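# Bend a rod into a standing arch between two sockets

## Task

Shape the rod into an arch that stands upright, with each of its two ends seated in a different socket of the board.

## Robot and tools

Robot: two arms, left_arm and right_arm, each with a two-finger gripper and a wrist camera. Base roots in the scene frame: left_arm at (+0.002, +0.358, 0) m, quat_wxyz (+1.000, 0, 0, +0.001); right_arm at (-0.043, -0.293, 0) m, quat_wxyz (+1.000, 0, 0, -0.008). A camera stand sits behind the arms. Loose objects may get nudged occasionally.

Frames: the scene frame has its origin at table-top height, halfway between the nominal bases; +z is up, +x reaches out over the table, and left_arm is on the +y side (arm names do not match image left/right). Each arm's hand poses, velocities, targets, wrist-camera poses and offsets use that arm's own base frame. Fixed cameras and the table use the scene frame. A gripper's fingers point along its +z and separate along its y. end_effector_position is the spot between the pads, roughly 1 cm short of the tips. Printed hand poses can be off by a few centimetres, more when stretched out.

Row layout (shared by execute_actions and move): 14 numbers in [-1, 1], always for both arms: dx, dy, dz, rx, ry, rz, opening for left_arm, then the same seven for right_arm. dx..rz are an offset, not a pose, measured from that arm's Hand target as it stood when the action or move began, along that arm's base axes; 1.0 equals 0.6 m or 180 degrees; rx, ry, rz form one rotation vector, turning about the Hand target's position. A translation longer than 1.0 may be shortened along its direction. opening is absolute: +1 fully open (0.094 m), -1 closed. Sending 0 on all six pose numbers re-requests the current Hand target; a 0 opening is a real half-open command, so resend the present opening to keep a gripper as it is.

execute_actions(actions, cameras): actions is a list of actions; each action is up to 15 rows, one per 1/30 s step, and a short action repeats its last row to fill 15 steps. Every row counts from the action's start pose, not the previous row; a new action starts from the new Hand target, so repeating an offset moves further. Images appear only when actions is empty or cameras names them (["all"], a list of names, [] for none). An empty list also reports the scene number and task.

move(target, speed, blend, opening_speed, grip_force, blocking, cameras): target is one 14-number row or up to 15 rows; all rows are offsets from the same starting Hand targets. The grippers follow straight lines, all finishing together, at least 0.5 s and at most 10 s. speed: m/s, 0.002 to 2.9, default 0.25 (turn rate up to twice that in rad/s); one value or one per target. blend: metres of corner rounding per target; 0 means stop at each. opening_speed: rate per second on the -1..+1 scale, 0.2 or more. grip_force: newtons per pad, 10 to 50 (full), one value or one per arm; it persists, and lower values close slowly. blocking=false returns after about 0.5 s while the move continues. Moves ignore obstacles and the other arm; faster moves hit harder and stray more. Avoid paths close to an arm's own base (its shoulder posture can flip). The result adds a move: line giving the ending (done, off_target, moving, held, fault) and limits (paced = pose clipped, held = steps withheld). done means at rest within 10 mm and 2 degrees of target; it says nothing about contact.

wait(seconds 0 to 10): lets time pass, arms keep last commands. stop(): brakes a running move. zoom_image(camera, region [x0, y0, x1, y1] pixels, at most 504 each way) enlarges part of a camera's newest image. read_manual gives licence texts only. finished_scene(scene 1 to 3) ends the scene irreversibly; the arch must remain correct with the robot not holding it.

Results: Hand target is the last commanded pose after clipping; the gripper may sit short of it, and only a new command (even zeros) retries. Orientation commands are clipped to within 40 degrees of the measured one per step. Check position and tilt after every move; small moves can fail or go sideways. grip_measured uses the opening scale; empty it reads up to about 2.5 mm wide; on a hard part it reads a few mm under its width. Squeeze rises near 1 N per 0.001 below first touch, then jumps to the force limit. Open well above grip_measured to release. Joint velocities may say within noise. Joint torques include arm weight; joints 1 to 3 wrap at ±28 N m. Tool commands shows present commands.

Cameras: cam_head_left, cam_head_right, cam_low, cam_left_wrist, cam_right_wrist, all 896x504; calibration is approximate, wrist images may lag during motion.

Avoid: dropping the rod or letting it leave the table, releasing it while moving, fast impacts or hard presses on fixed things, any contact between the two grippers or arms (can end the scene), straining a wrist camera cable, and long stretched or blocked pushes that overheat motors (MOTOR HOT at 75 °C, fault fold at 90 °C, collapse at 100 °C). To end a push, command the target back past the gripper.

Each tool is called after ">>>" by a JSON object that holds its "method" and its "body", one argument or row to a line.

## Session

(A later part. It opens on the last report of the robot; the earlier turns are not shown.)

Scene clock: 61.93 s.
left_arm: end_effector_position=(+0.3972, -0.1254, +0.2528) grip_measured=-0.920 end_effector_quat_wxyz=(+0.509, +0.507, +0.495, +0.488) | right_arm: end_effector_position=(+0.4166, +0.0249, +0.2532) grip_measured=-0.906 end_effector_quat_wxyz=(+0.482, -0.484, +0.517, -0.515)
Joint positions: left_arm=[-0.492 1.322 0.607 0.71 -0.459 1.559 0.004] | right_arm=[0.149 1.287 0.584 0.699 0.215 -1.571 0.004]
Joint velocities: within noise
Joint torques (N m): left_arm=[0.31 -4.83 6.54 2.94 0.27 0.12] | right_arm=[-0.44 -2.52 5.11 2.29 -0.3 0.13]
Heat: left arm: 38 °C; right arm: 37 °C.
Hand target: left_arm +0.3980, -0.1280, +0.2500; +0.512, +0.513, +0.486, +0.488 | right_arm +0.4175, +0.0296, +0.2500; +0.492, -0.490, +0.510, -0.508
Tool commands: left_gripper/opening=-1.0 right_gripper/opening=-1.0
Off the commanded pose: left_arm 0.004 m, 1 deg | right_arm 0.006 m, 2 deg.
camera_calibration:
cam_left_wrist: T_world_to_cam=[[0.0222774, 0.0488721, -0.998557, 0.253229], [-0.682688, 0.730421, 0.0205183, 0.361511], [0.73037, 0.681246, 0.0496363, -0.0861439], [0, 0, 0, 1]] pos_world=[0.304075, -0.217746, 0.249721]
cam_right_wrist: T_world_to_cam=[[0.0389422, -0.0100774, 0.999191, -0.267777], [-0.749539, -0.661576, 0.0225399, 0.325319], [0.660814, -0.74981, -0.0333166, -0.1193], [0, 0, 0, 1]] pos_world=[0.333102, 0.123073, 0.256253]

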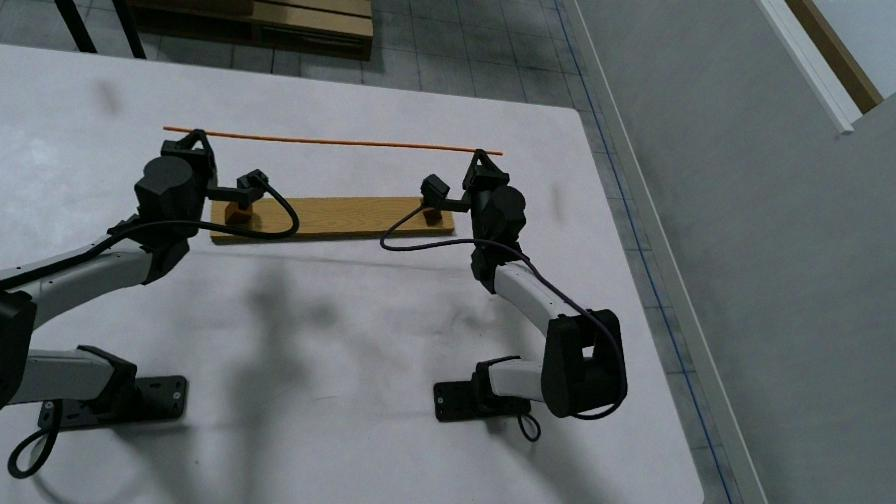

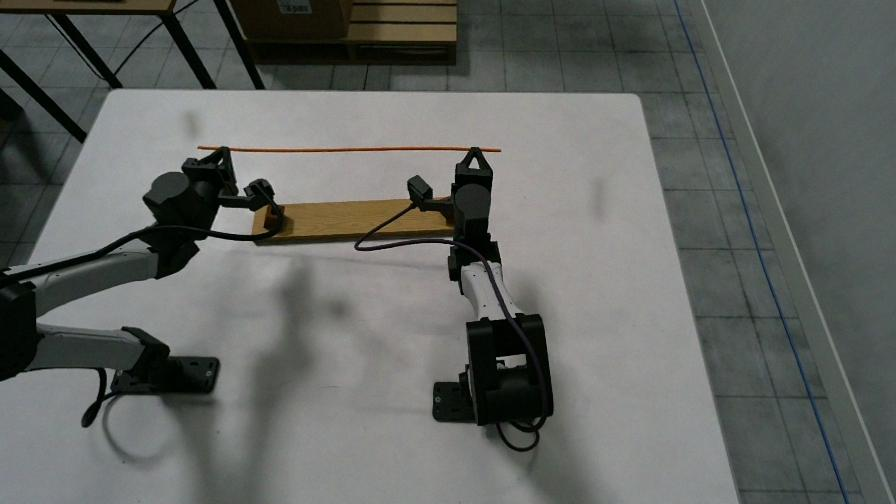

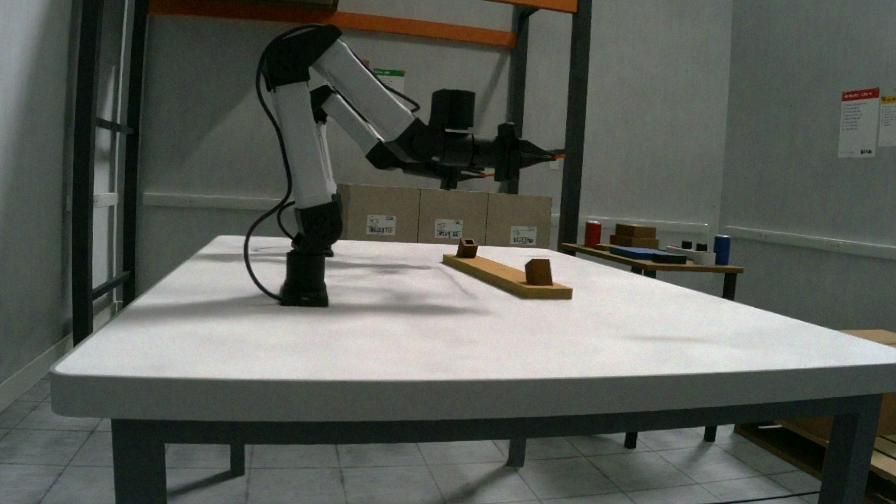

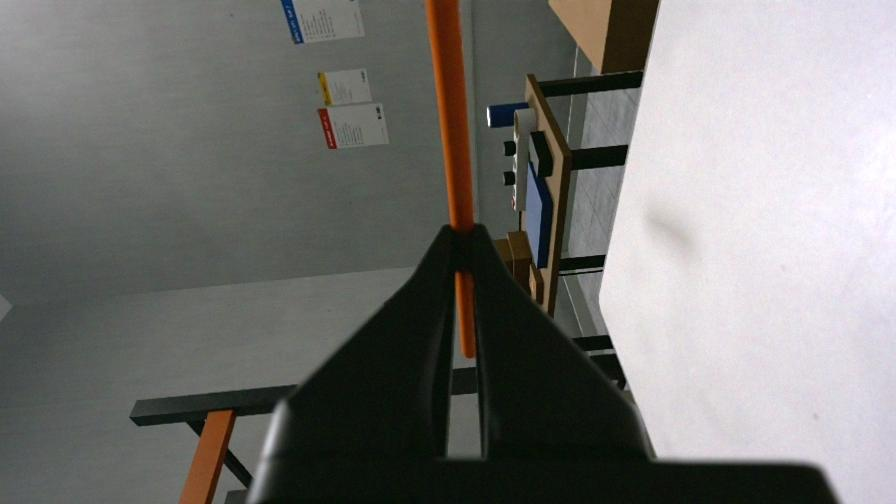

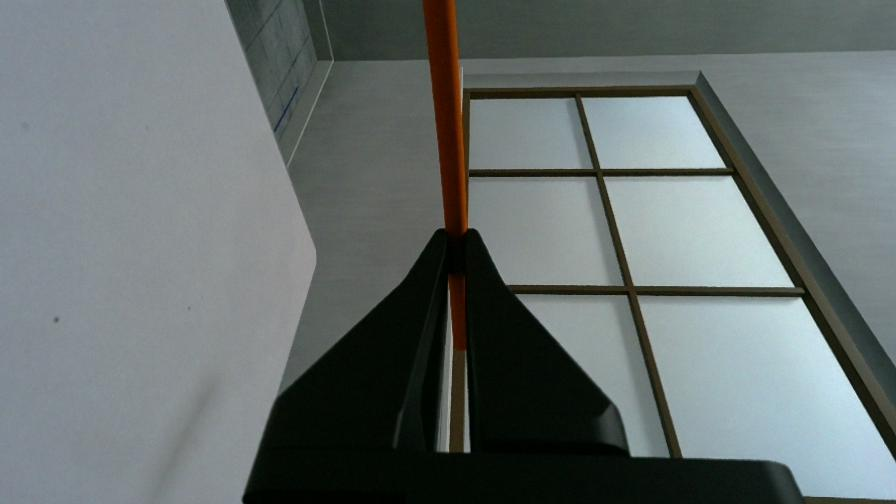

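>>> {"method": "move", "body": {
  "target": [0,0.004,-0.07,-0.036,0,0,-1,0,0,0,0,0,0,-1],
  "speed": 0.04,
  "cameras": ["cam_left_wrist","cam_head_left","cam_head_right"]
}}

>>> {"method": "move", "body": {
  "target": [0,0,0,0,0,0,-0.6,0,0,0,0,0,0,-1],
  "opening_speed": 0.2,
  "cameras": ["cam_left_wrist"]
}}

Scene clock: 69.47 s.
left_arm: end_effector_position=(+0.3977, -0.1261, +0.2115) grip_measured=-0.920 end_effector_quat_wxyz=(+0.535, +0.485, +0.513, +0.465) | right_arm: end_effector_position=(+0.4167, +0.0272, +0.2532) grip_measured=-0.906 end_effector_quat_wxyz=(+0.484, -0.489, +0.512, -0.514)
Joint positions: left_arm=[-0.487 1.453 0.497 0.961 -0.445 1.474 0.004] | right_arm=[0.149 1.287 0.584 0.699 0.201 -1.577 0.004]
Joint torques (N m): left_arm=[0.64 -5.42 5.74 2.87 0.19 -0.13] | right_arm=[-0.46 -2.48 5.12 2.29 -0.19 0.19]
Heat: left arm: 39 °C; right arm: 38 °C.
Hand target: left_arm +0.3980, -0.1256, +0.2079; +0.540, +0.484, +0.513, +0.459 | right_arm +0.4175, +0.0297, +0.2500; +0.492, -0.490, +0.510, -0.508
Off the commanded pose: left_arm 0.004 m, 1 deg | right_arm 0.004 m, 1 deg.
move: done
camera_calibration:
cam_left_wrist: T_world_to_cam=[[0.0285142, -0.0409902, -0.998753, 0.19821], [-0.675284, 0.735896, -0.0494814, 0.375748], [0.737006, 0.675853, -0.00669661, -0.0754001], [0, 0, 0, 1]] pos_world=[0.303655, -0.217427, 0.21605]
Images, in order (width x height): cam_head_left 896x504, cam_head_right 896x504, cam_left_wrist 896x504.

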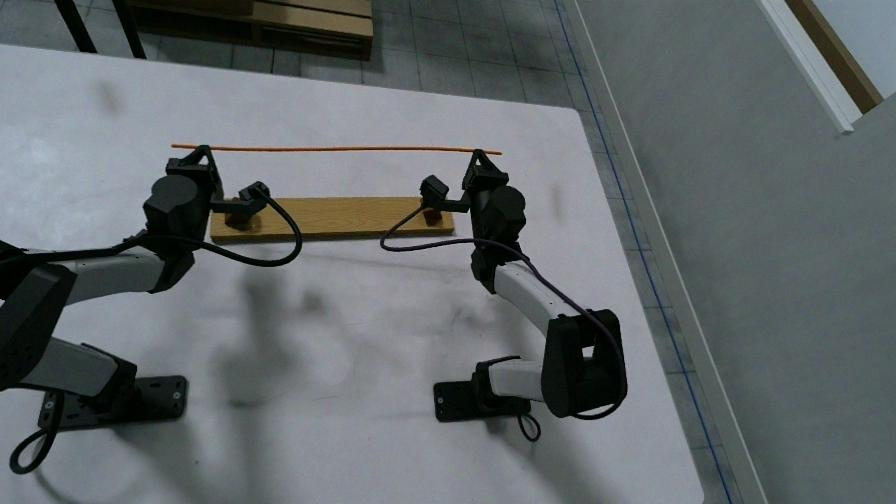

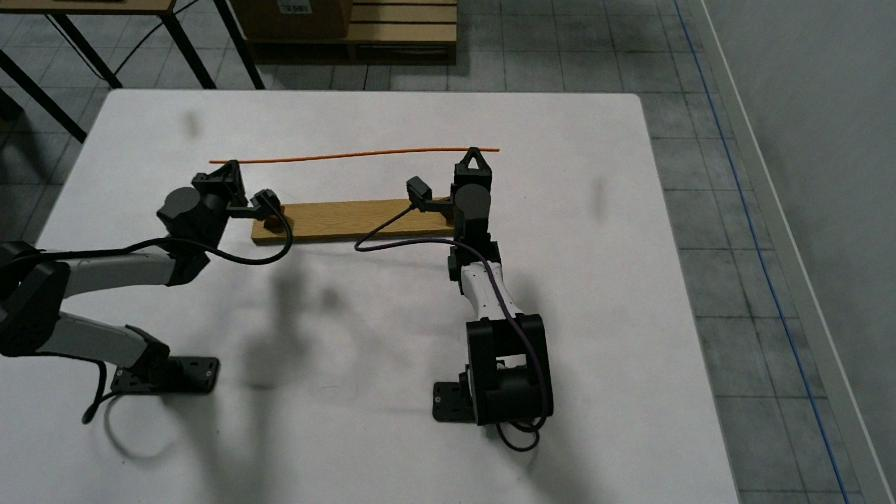

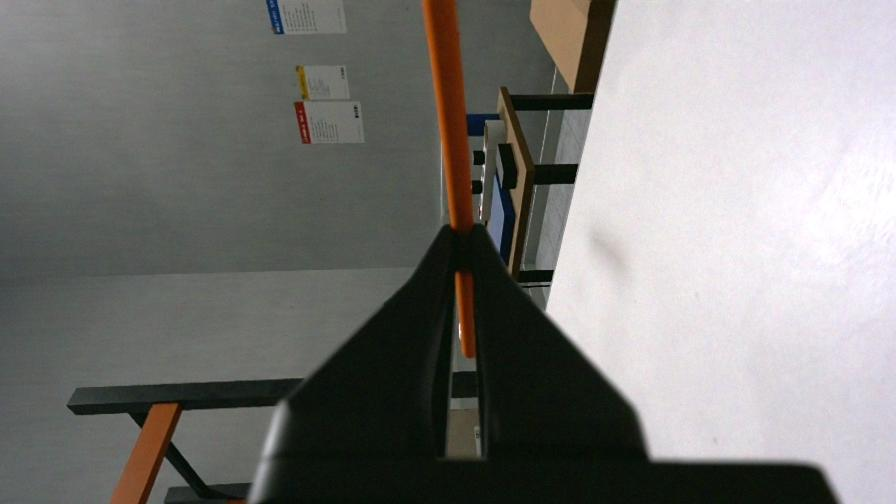

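Scene clock: 71.67 s.
left_arm: end_effector_position=(+0.3977, -0.1261, +0.2117) grip_measured=-0.602 end_effector_quat_wxyz=(+0.536, +0.484, +0.512, +0.465) | right_arm: end_effector_position=(+0.4167, +0.0272, +0.2538) grip_measured=-0.906 end_effector_quat_wxyz=(+0.485, -0.489, +0.512, -0.514)
Joint positions: left_arm=[-0.487 1.453 0.497 0.962 -0.445 1.474 0.019] | right_arm=[0.149 1.287 0.584 0.701 0.201 -1.577 0.004]
Joint torques (N m): left_arm=[0.62 -5.41 5.72 2.89 0.2 -0.12] | right_arm=[-0.44 -2.47 5.12 2.26 -0.18 0.19]
Heat: left arm: 40 °C; right arm: 38 °C.
Hand target: left_arm +0.3980, -0.1256, +0.2079; +0.540, +0.484, +0.513, +0.459 | right_arm +0.4175, +0.0297, +0.2500; +0.492, -0.490, +0.510, -0.508
Off the commanded pose: left_arm 0.004 m, 1 deg | right_arm 0.005 m, 1 deg.
move: done
camera_calibration:
cam_left_wrist: T_world_to_cam=[[0.0292061, -0.0413031, -0.99872, 0.198025], [-0.675254, 0.735877, -0.0501798, 0.375891], [0.737007, 0.675855, -0.00639797, -0.0754642], [0, 0, 0, 1]] pos_world=[0.303656, -0.217427, 0.216151]
Images, in order (width x height): cam_left_wrist 896x504.

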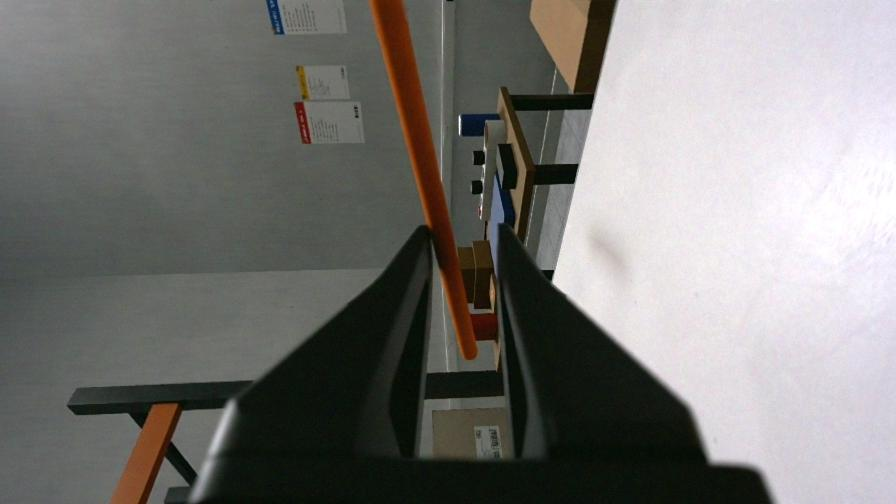

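>>> {"method": "move", "body": {
  "target": [0,0,0.012,-0.03,0,0,-0.2,0,0,0,0,0,0,-1],
  "opening_speed": 0.3,
  "speed": 0.03,
  "cameras": ["cam_left_wrist"]
}}

Scene clock: 75.63 s.
left_arm: end_effector_position=(+0.3977, -0.1261, +0.2111) grip_measured=-0.202 end_effector_quat_wxyz=(+0.553, +0.464, +0.532, +0.442) | right_arm: end_effector_position=(+0.4167, +0.0272, +0.2540) grip_measured=-0.906 end_effector_quat_wxyz=(+0.485, -0.488, +0.512, -0.514)
Joint positions: left_arm=[-0.487 1.453 0.497 0.959 -0.445 1.393 0.038] | right_arm=[0.149 1.287 0.584 0.702 0.201 -1.577 0.004]
Joint torques (N m): left_arm=[0.58 -7.5 6.75 2.61 0.18 -0.22] | right_arm=[-0.46 -2.48 5.11 2.26 -0.18 0.19]
Heat: left arm: 41 °C; right arm: 38 °C.
Hand target: left_arm +0.3980, -0.1256, +0.2151; +0.562, +0.458, +0.534, +0.435 | right_arm +0.4175, +0.0297, +0.2500; +0.492, -0.490, +0.510, -0.508
Off the commanded pose: left_arm 0.004 m, 2 deg | right_arm 0.005 m, 1 deg.
move: done
camera_calibration:
cam_left_wrist: T_world_to_cam=[[0.0233744, -0.121359, -0.992333, 0.188246], [-0.675449, 0.729868, -0.105171, 0.386885], [0.737036, 0.672729, -0.0649117, -0.063537], [0, 0, 0, 1]] pos_world=[0.30375, -0.216787, 0.223367]
Images, in order (width x height): cam_left_wrist 896x504.

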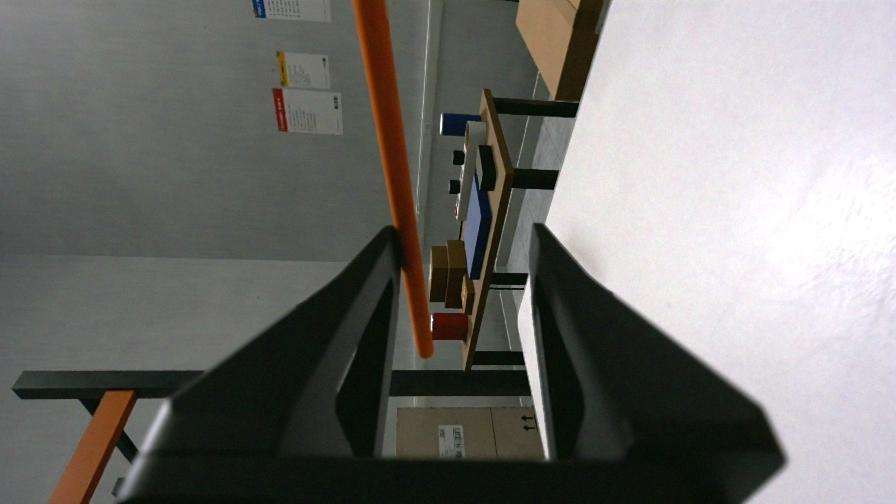

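>>> {"method": "move", "body": {
  "target": [0,0,0.03,-0.005,0,0,-0.2,0,0,0,0,0,0,-1],
  "speed": 0.03,
  "cameras": ["cam_left_wrist"]
}}

>>> {"method": "zoom_image", "body": {
  "camera": "cam_left_wrist",
  "region": [340, 100, 600, 400]
}}

Scene clock: 78.60 s.
left_arm: end_effector_position=(+0.3950, -0.1247, +0.2137) grip_measured=-0.202 end_effector_quat_wxyz=(+0.545, +0.471, +0.541, +0.435) | right_arm: end_effector_position=(+0.4167, +0.0272, +0.2541) grip_measured=-0.906 end_effector_quat_wxyz=(+0.485, -0.488, +0.512, -0.514)
Joint positions: left_arm=[-0.487 1.402 0.512 0.859 -0.445 1.377 0.038] | right_arm=[0.149 1.287 0.584 0.702 0.201 -1.577 0.004]
Joint torques (N m): left_arm=[0.61 -8.35 9.13 2.63 0.19 -0.21] | right_arm=[-0.46 -2.47 5.12 2.26 -0.18 0.19]
Heat: left arm: 41 °C; right arm: 38 °C.
Hand target: left_arm +0.3980, -0.1256, +0.2332; +0.566, +0.453, +0.537, +0.431 | right_arm +0.4175, +0.0297, +0.2500; +0.492, -0.490, +0.510, -0.508
Off the commanded pose: left_arm 0.020 m, 3 deg | right_arm 0.005 m, 1 deg.
move: off_target (left_arm)
camera_calibration:
cam_left_wrist: T_world_to_cam=[[-0.00805147, -0.120539, -0.992676, 0.20377], [-0.678537, 0.729848, -0.0831209, 0.380765], [0.734522, 0.672898, -0.0876667, -0.0564004], [0, 0, 0, 1]] pos_world=[0.301431, -0.215386, 0.228983]
Images, in order (width x height): cam_left_wrist 896x504.

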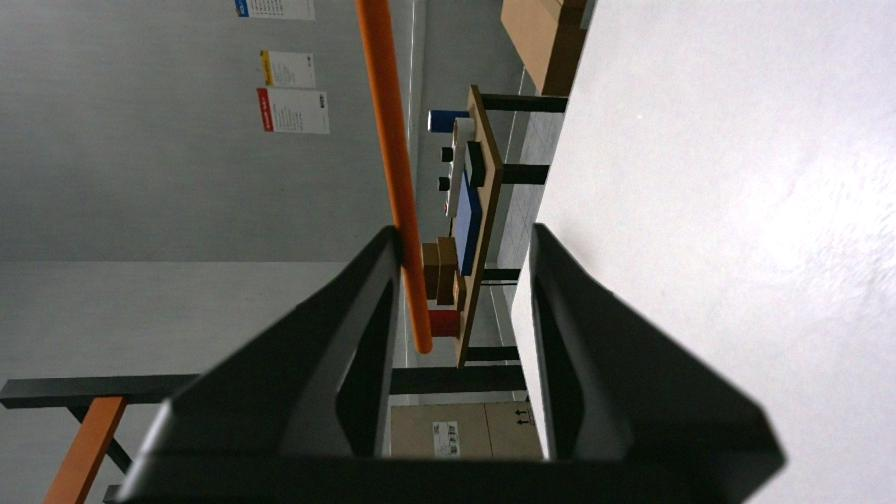

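Scaled by 1.680 from the camera's 896x504 image, which has a finer 1280x720 frame.

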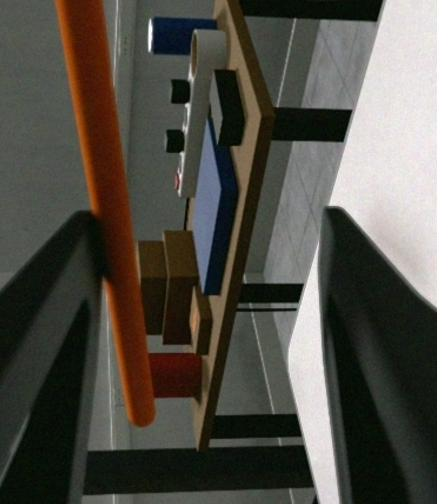

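>>> {"method": "move", "body": {
  "target": [0,0,0.02,0.01,0,0,-0.1,0,0,0,0,0,0,-1],
  "speed": 0.03,
  "opening_speed": 0.3,
  "cameras": ["cam_left_wrist"]
}}

>>> {"method": "zoom_image", "body": {
  "camera": "cam_left_wrist",
  "region": [340, 100, 600, 400]
}}

Scene clock: 85.93 s.
left_arm: end_effector_position=(+0.3954, -0.1249, +0.2244) grip_measured=-0.102 end_effector_quat_wxyz=(+0.542, +0.474, +0.540, +0.436) | right_arm: end_effector_position=(+0.4167, +0.0272, +0.2545) grip_measured=-0.906 end_effector_quat_wxyz=(+0.485, -0.488, +0.511, -0.515)
Joint positions: left_arm=[-0.487 1.367 0.542 0.789 -0.445 1.381 0.042] | right_arm=[0.149 1.287 0.584 0.704 0.201 -1.577 0.004]
Joint torques (N m): left_arm=[0.59 -8.31 9.51 2.63 0.18 0.04] | right_arm=[-0.46 -2.48 5.09 2.24 -0.18 0.19]
Heat: left arm: 41 °C; right arm: 39 °C.
Hand target: left_arm +0.3980, -0.1256, +0.2452; +0.559, +0.462, +0.531, +0.439 | right_arm +0.4175, +0.0297, +0.2500; +0.492, -0.490, +0.510, -0.508
Off the commanded pose: left_arm 0.021 m, 3 deg | right_arm 0.005 m, 1 deg.
move: off_target (left_arm)
camera_calibration:
cam_left_wrist: T_world_to_cam=[[-0.0122265, -0.114056, -0.993399, 0.216879], [-0.678797, 0.730433, -0.0755093, 0.380564], [0.734224, 0.673393, -0.0863515, -0.0557741], [0, 0, 0, 1]] pos_world=[0.301928, -0.215682, 0.239368]
Images, in order (width x height): cam_left_wrist 896x504.

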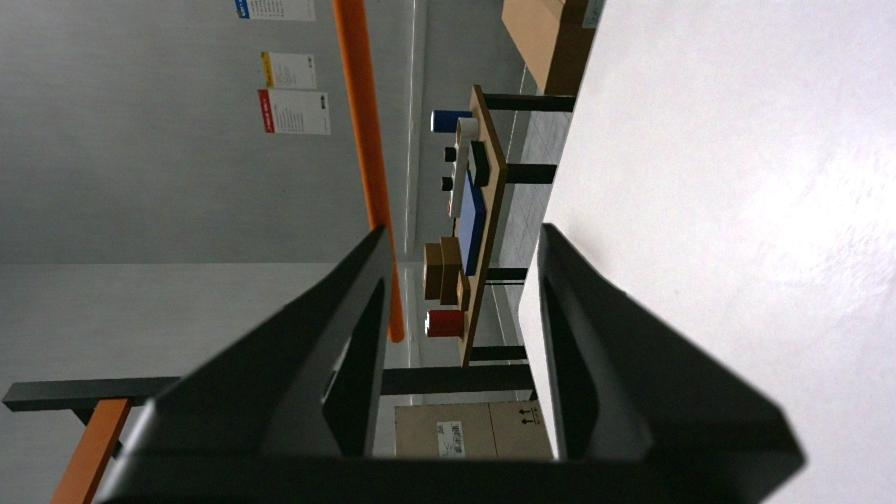

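Scaled by 1.680 from the camera's 896x504 image, which has a finer 1280x720 frame.

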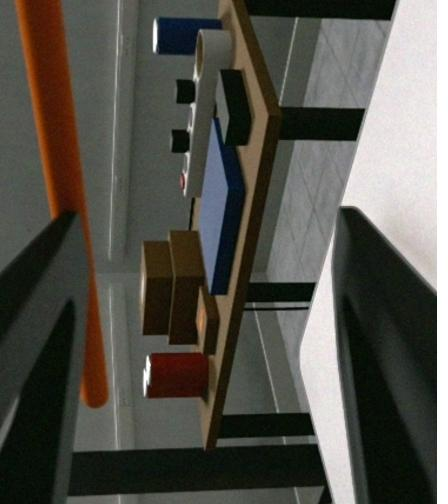

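>>> {"method": "wait", "body": {
  "seconds": 2,
  "cameras": ["cam_low","cam_head_left","cam_head_right","cam_left_wrist"]
}}

>>> {"method": "zoom_image", "body": {
  "camera": "cam_low",
  "region": [400, 100, 600, 220]
}}

>>> {"method": "zoom_image", "body": {
  "camera": "cam_head_left",
  "region": [130, 90, 330, 230]
}}

>>> {"method": "zoom_image", "body": {
  "camera": "cam_head_right",
  "region": [150, 100, 350, 240]
}}

Scene clock: 89.77 s.
left_arm: end_effector_position=(+0.3954, -0.1249, +0.2243) grip_measured=-0.102 end_effector_quat_wxyz=(+0.542, +0.474, +0.540, +0.436) | right_arm: end_effector_position=(+0.4167, +0.0272, +0.2545) grip_measured=-0.906 end_effector_quat_wxyz=(+0.485, -0.488, +0.511, -0.515)
Joint positions: left_arm=[-0.487 1.367 0.542 0.788 -0.445 1.381 0.042] | right_arm=[0.149 1.287 0.584 0.704 0.201 -1.577 0.004]
Joint torques (N m): left_arm=[0.59 -8.31 9.48 2.63 0.17 0.05] | right_arm=[-0.44 -2.47 5.11 2.24 -0.18 0.19]
Heat: left arm: 41 °C; right arm: 39 °C.
Hand target: left_arm +0.3980, -0.1256, +0.2452; +0.559, +0.462, +0.531, +0.439 | right_arm +0.4175, +0.0297, +0.2500; +0.492, -0.490, +0.510, -0.508
Tool commands: left_gripper/opening=-0.1 right_gripper/opening=-1.0
Off the commanded pose: left_arm 0.021 m, 3 deg | right_arm 0.005 m, 1 deg.
wait: 2.00 s; at rest from the start
camera_calibration:
cam_left_wrist: T_world_to_cam=[[-0.0125682, -0.113832, -0.99342, 0.217036], [-0.678798, 0.730473, -0.0751146, 0.380478], [0.734218, 0.673388, -0.08645, -0.0557499], [0, 0, 0, 1]] pos_world=[0.301928, -0.215682, 0.239367]
Images, in order (width x height): cam_head_left 896x504, cam_head_right 896x504, cam_low 896x504, cam_left_wrist 896x504.

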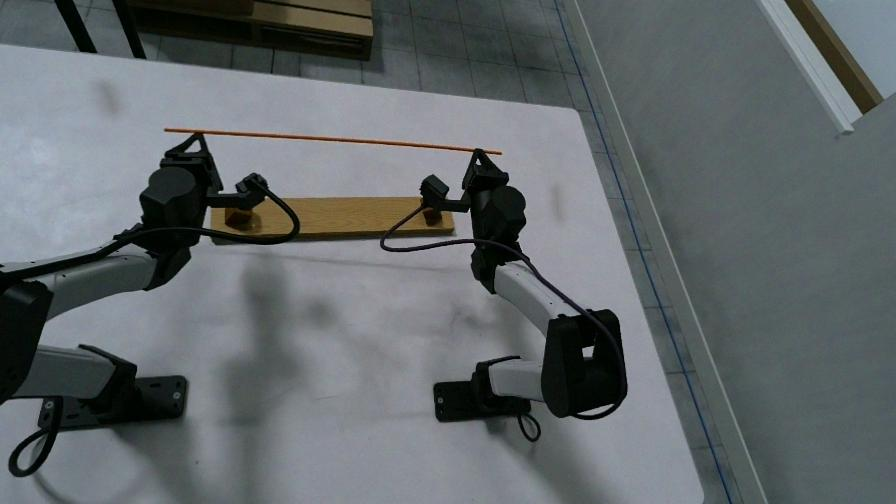

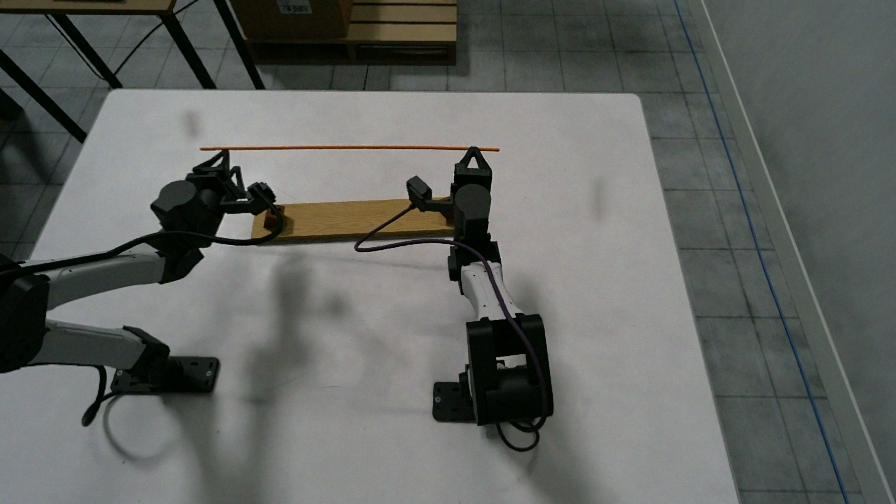

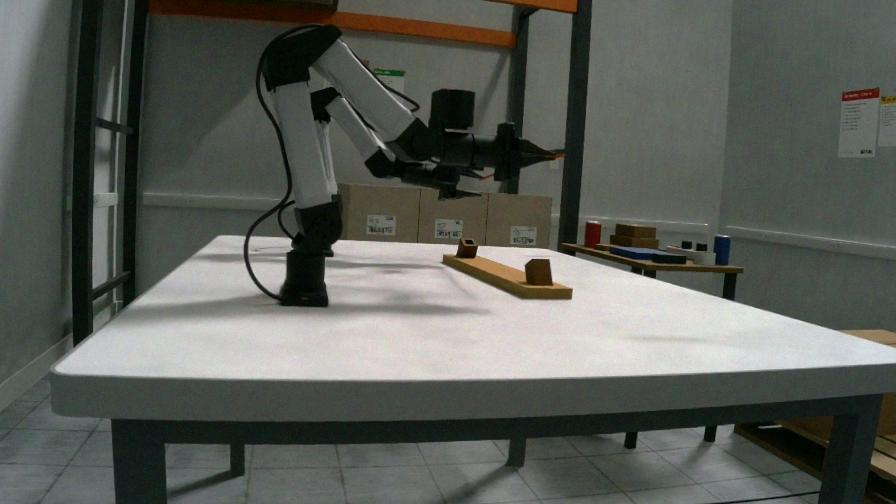

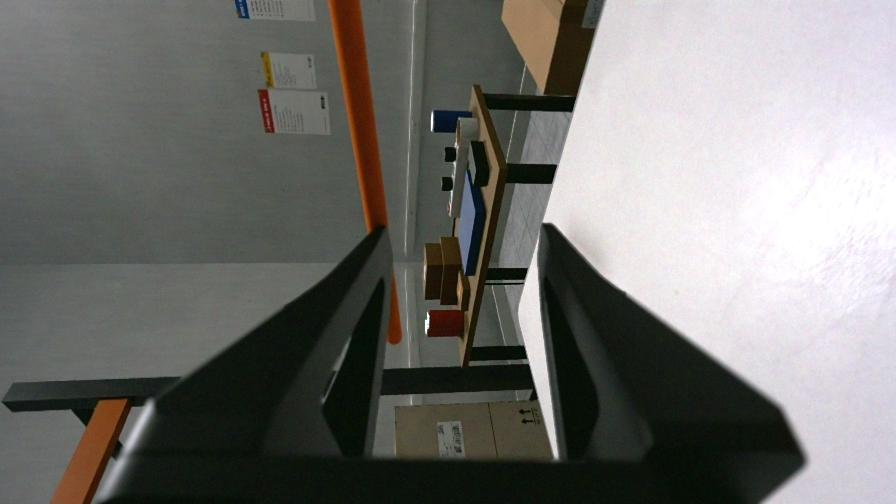

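Scaled by 2.520 from the camera's 896x504 image, which has a finer 1280x720 frame.

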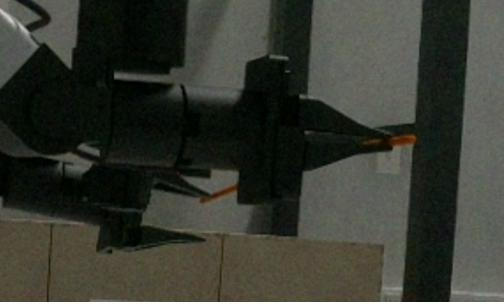

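Scaled by 2.520 from the camera's 896x504 image, which has a finer 1280x720 frame.

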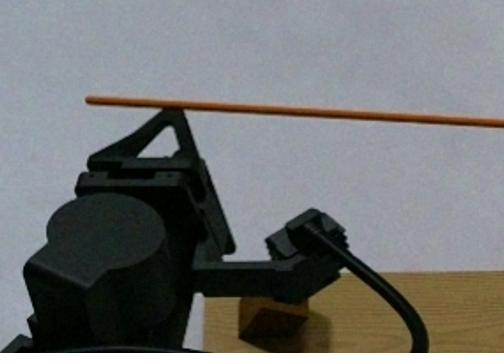

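Scaled by 2.520 from the camera's 896x504 image, which has a finer 1280x720 frame.

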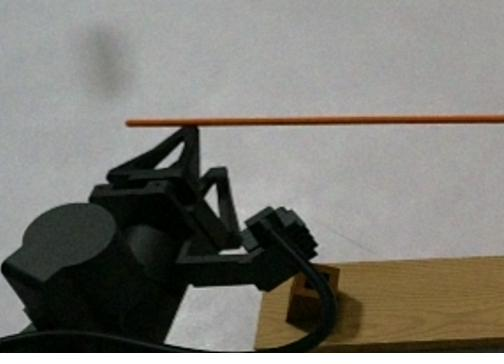

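>>> {"method": "move", "body": {
  "target": [-0.045,0,-0.01,0,0,0,0.3,0,0,0,0,0,0,-1],
  "speed": 0.03,
  "opening_speed": 0.4,
  "cameras": ["cam_left_wrist"]
}}

>>> {"method": "wait", "body": {
  "seconds": 1.5,
  "cameras": ["cam_low","cam_head_left","cam_head_right","cam_left_wrist"]
}}

>>> {"method": "zoom_image", "body": {
  "camera": "cam_low",
  "region": [400, 100, 600, 220]
}}

>>> {"method": "zoom_image", "body": {
  "camera": "cam_head_left",
  "region": [130, 90, 330, 230]
}}

>>> {"method": "zoom_image", "body": {
  "camera": "cam_head_right",
  "region": [150, 100, 350, 240]
}}

Scene clock: 94.93 s.
left_arm: end_effector_position=(+0.3752, -0.1256, +0.2361) grip_measured=+0.298 end_effector_quat_wxyz=(+0.557, +0.463, +0.533, +0.437) | right_arm: end_effector_position=(+0.4167, +0.0272, +0.2545) grip_measured=-0.906 end_effector_quat_wxyz=(+0.485, -0.488, +0.511, -0.515)
Joint positions: left_arm=[-0.526 1.275 0.491 0.785 -0.477 1.382 0.061] | right_arm=[0.149 1.287 0.584 0.704 0.201 -1.577 0.004]
Joint torques (N m): left_arm=[-0.81 -7.2 6.43 2.61 -0.04 0.04] | right_arm=[-0.46 -2.47 5.14 2.24 -0.18 0.19]
Heat: left arm: 41 °C; right arm: 39 °C.
Hand target: left_arm +0.3710, -0.1256, +0.2391; +0.559, +0.462, +0.531, +0.439 | right_arm +0.4175, +0.0297, +0.2500; +0.492, -0.490, +0.510, -0.508
Off the commanded pose: left_arm 0.005 m, 0 deg | right_arm 0.005 m, 1 deg.
move: done
camera_calibration:
cam_left_wrist: T_world_to_cam=[[0.0202278, -0.131601, -0.991096, 0.213242], [-0.670635, 0.733424, -0.111074, 0.373891], [0.741511, 0.666911, -0.0734208, -0.0459862], [0, 0, 0, 1]] pos_world=[0.28053, -0.215489, 0.249496]
Images, in order (width x height): cam_left_wrist 896x504.

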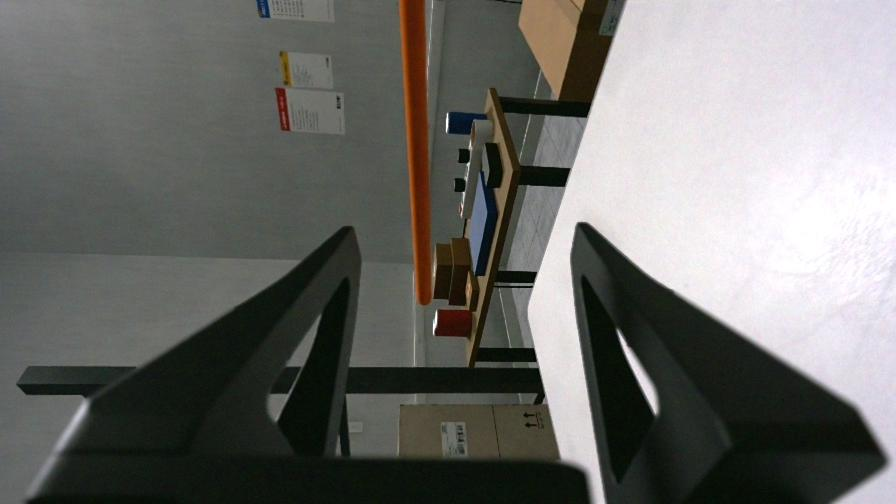

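Scene clock: 96.43 s.
left_arm: end_effector_position=(+0.3752, -0.1256, +0.2361) grip_measured=+0.298 end_effector_quat_wxyz=(+0.556, +0.463, +0.533, +0.437) | right_arm: end_effector_position=(+0.4167, +0.0272, +0.2545) grip_measured=-0.906 end_effector_quat_wxyz=(+0.485, -0.488, +0.511, -0.515)
Joint positions: left_arm=[-0.526 1.275 0.491 0.785 -0.477 1.382 0.061] | right_arm=[0.149 1.287 0.584 0.704 0.201 -1.577 0.004]
Joint torques (N m): left_arm=[-0.83 -7.2 6.41 2.62 -0.03 0.04] | right_arm=[-0.46 -2.48 5.11 2.24 -0.18 0.19]
Heat: left arm: 42 °C; right arm: 39 °C.
Hand target: left_arm +0.3710, -0.1256, +0.2391; +0.559, +0.462, +0.531, +0.439 | right_arm +0.4175, +0.0297, +0.2500; +0.492, -0.490, +0.510, -0.508
Tool commands: left_gripper/opening=+0.3 right_gripper/opening=-1.0
Off the commanded pose: left_arm 0.005 m, 0 deg | right_arm 0.005 m, 1 deg.
wait: 1.50 s; at rest by 0.17 s
camera_calibration:
cam_left_wrist: T_world_to_cam=[[0.0202746, -0.131585, -0.991098, 0.21323], [-0.670947, 0.73314, -0.111062, 0.373983], [0.741228, 0.667226, -0.0734225, -0.0459132], [0, 0, 0, 1]] pos_world=[0.280632, -0.215489, 0.249496]
Images, in order (width x height): cam_head_left 896x504, cam_head_right 896x504, cam_low 896x504, cam_left_wrist 896x504.

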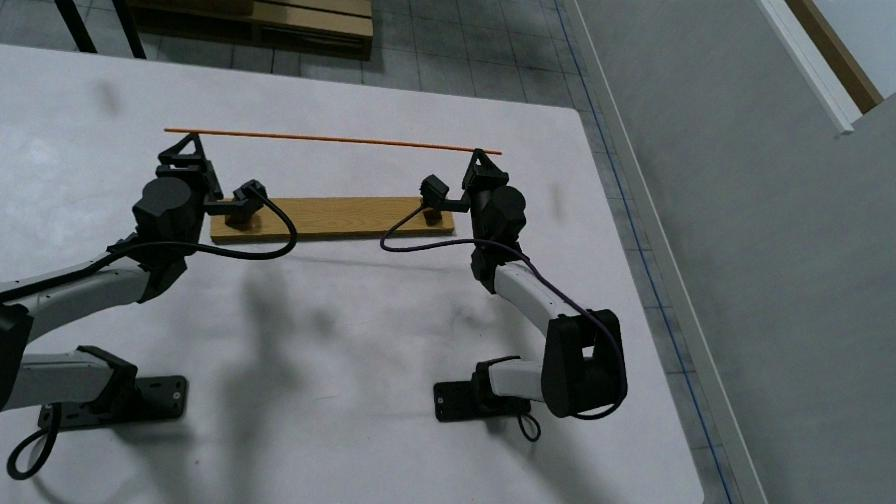

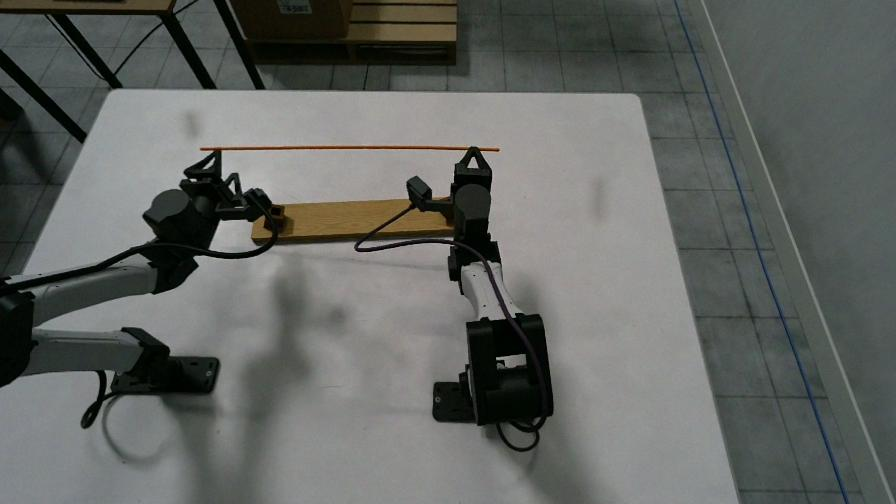

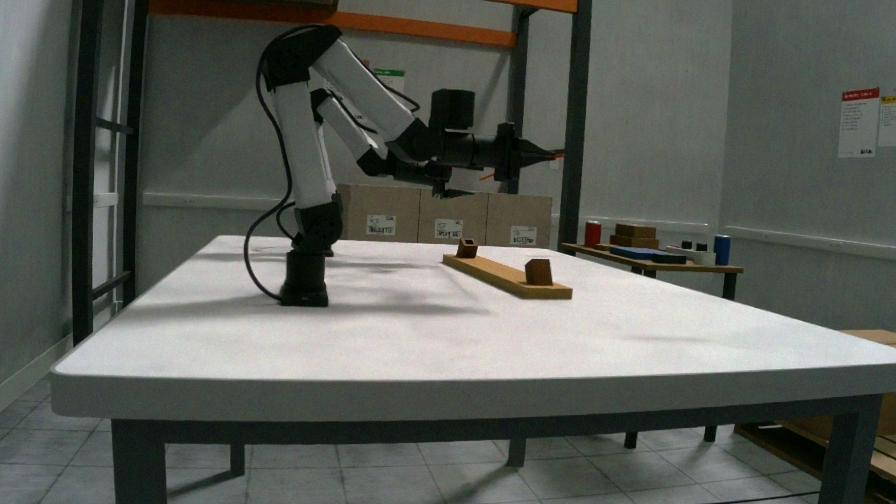

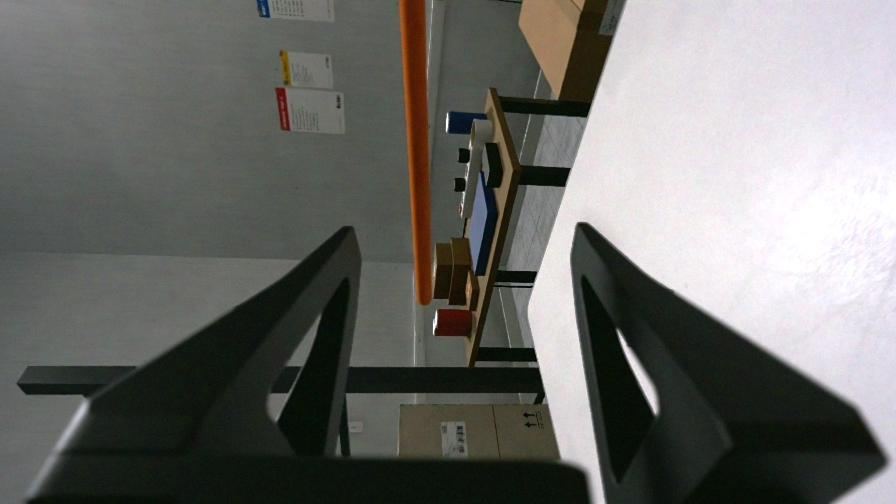

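Scaled by 2.520 from the camera's 896x504 image, which has a finer 1280x720 frame.

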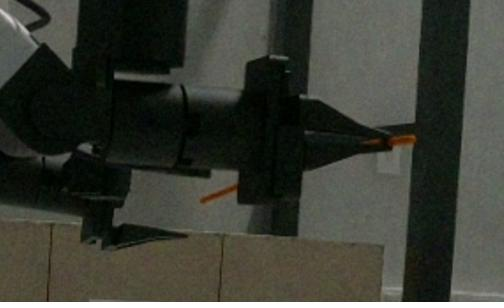

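Scaled by 2.520 from the camera's 896x504 image, which has a finer 1280x720 frame.

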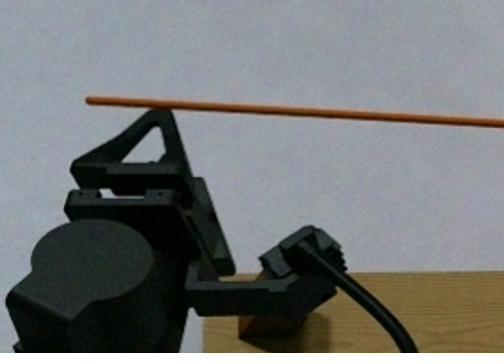

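Scaled by 2.520 from the camera's 896x504 image, which has a finer 1280x720 frame.

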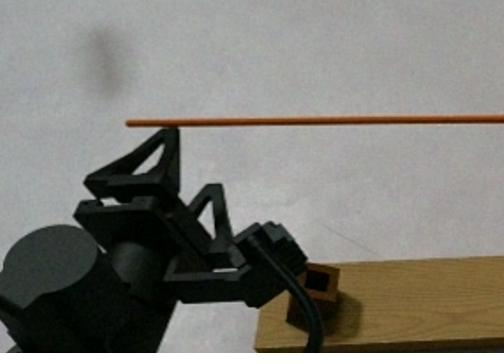

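>>> {"method": "move", "body": {
  "target": [0.04,0,0.012,0.04,-0.006,0,0.3,0,0,0,0,0,0,-1],
  "speed": 0.04,
  "cameras": ["cam_left_wrist"]
}}

Scene clock: 106.00 s.
left_arm: end_effector_position=(+0.3889, -0.1236, +0.2312) grip_measured=+0.298 end_effector_quat_wxyz=(+0.519, +0.503, +0.505, +0.471) | right_arm: end_effector_position=(+0.4167, +0.0272, +0.2545) grip_measured=-0.906 end_effector_quat_wxyz=(+0.485, -0.488, +0.511, -0.515)
Joint positions: left_arm=[-0.493 1.329 0.526 0.785 -0.447 1.512 0.061] | right_arm=[0.149 1.287 0.584 0.704 0.201 -1.577 0.004]
Joint torques (N m): left_arm=[0.68 -4.85 9.65 2.88 0.18 0.05] | right_arm=[-0.46 -2.5 5.12 2.24 -0.18 0.19]
Heat: left arm: 43 °C; right arm: 40 °C.
Hand target: left_arm +0.3950, -0.1257, +0.2463; +0.533, +0.492, +0.497, +0.476 | right_arm +0.4175, +0.0297, +0.2500; +0.492, -0.490, +0.510, -0.508
Off the commanded pose: left_arm 0.016 m, 2 deg | right_arm 0.005 m, 1 deg.
move: off_target (left_arm)
camera_calibration:
cam_left_wrist: T_world_to_cam=[[0.00962919, 0.00769027, -0.999924, 0.231831], [-0.673062, 0.739585, -0.000793494, 0.357337], [0.739523, 0.673019, 0.0122976, -0.0761988], [0, 0, 0, 1]] pos_world=[0.294628, -0.214781, 0.233034]
Images, in order (width x height): cam_left_wrist 896x504.

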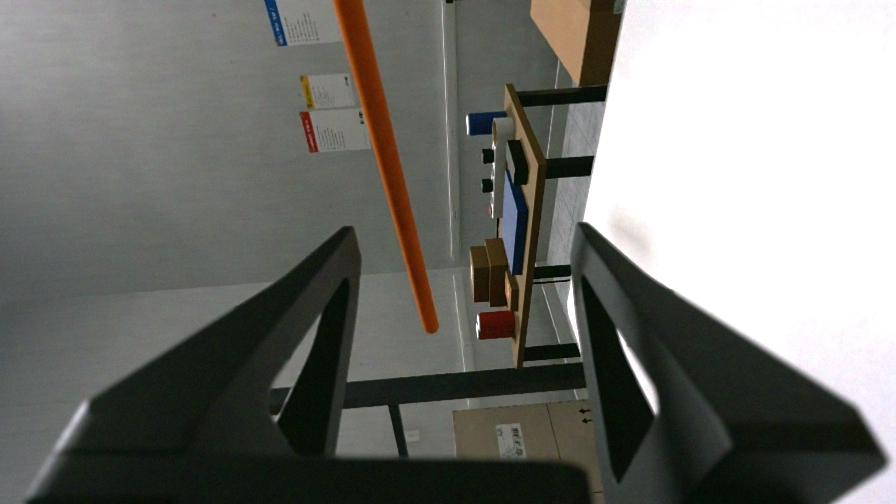

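>>> {"method": "move", "body": {
  "target": [0.033,0,0.037,-0.028,-0.006,0,0.3,0,0,0,0,0,0,-1],
  "speed": 0.04,
  "cameras": ["cam_left_wrist","cam_head_left","cam_head_right"]
}}

>>> {"method": "zoom_image", "body": {
  "camera": "cam_head_left",
  "region": [130, 90, 330, 230]
}}

>>> {"method": "zoom_image", "body": {
  "camera": "cam_head_right",
  "region": [150, 100, 350, 240]
}}

Scene clock: 110.50 s.
left_arm: end_effector_position=(+0.4093, -0.1241, +0.2585) grip_measured=+0.298 end_effector_quat_wxyz=(+0.547, +0.474, +0.512, +0.464) | right_arm: end_effector_position=(+0.4167, +0.0272, +0.2545) grip_measured=-0.906 end_effector_quat_wxyz=(+0.485, -0.488, +0.511, -0.515)
Joint positions: left_arm=[-0.46 1.37 0.631 0.769 -0.416 1.462 0.061] | right_arm=[0.149 1.287 0.584 0.704 0.201 -1.577 0.004]
Joint torques (N m): left_arm=[0.66 -5.57 9.84 2.63 0.18 -0.2] | right_arm=[-0.46 -2.47 5.12 2.24 -0.18 0.19]
Heat: left arm: 43 °C; right arm: 40 °C.
Hand target: left_arm +0.4148, -0.1256, +0.2685; +0.559, +0.464, +0.512, +0.458 | right_arm +0.4175, +0.0297, +0.2500; +0.492, -0.490, +0.510, -0.508
Off the commanded pose: left_arm 0.012 m, 2 deg | right_arm 0.005 m, 1 deg.
move: off_target (left_arm)
camera_calibration:
cam_left_wrist: T_world_to_cam=[[0.0498625, -0.064188, -0.996691, 0.232703], [-0.673169, 0.735038, -0.0810145, 0.391624], [0.737806, 0.674981, -0.00655854, -0.0854482], [0, 0, 0, 1]] pos_world=[0.31507, -0.215246, 0.2631]
Images, in order (width x height): cam_head_left 896x504, cam_head_right 896x504, cam_left_wrist 896x504.

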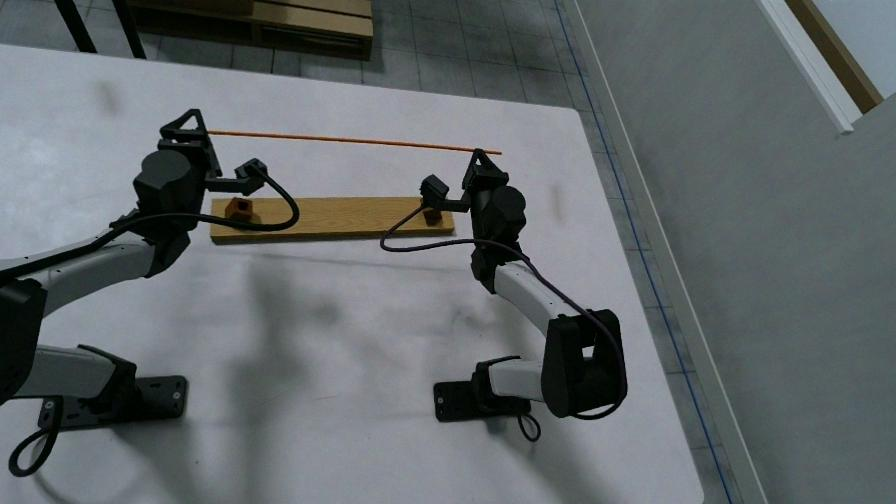

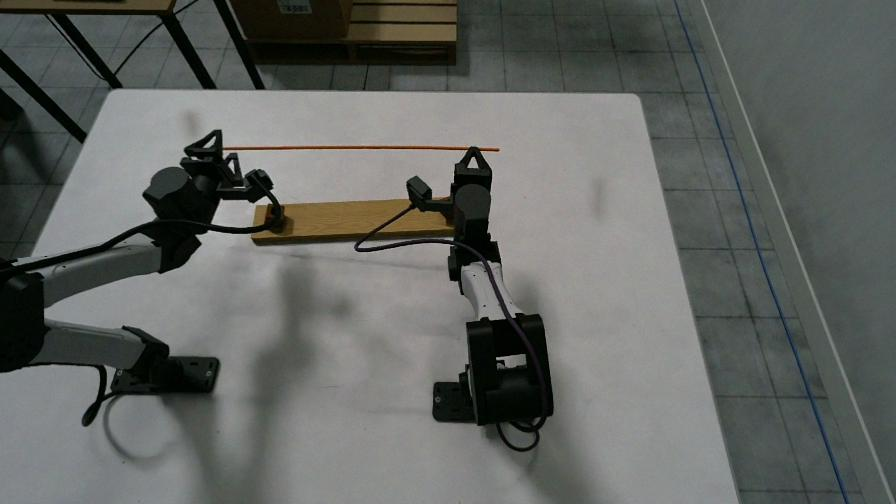

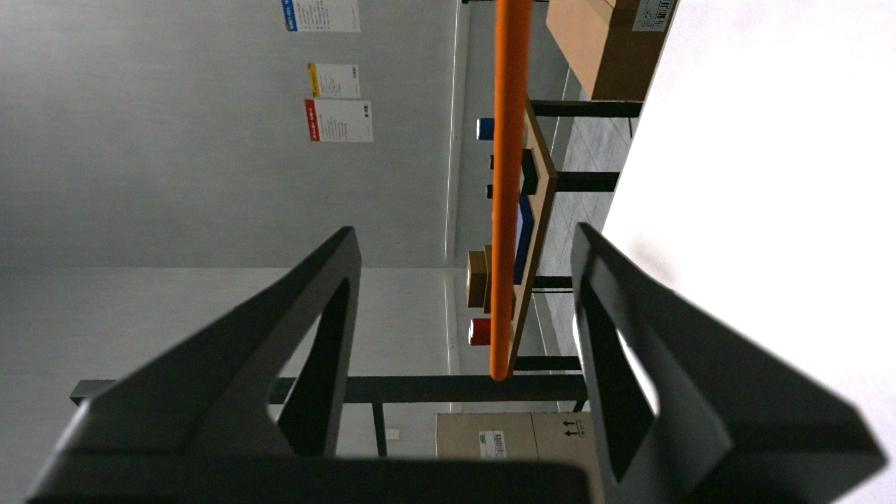

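Scaled by 2.520 from the camera's 896x504 image, which has a finer 1280x720 frame.

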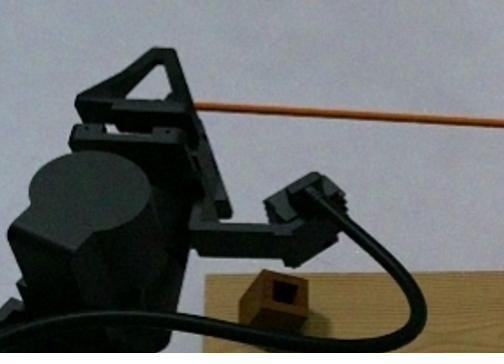

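Scaled by 2.520 from the camera's 896x504 image, which has a finer 1280x720 frame.

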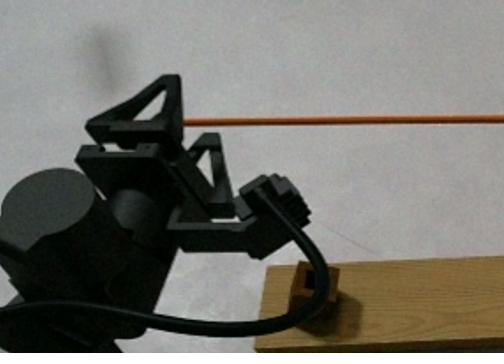

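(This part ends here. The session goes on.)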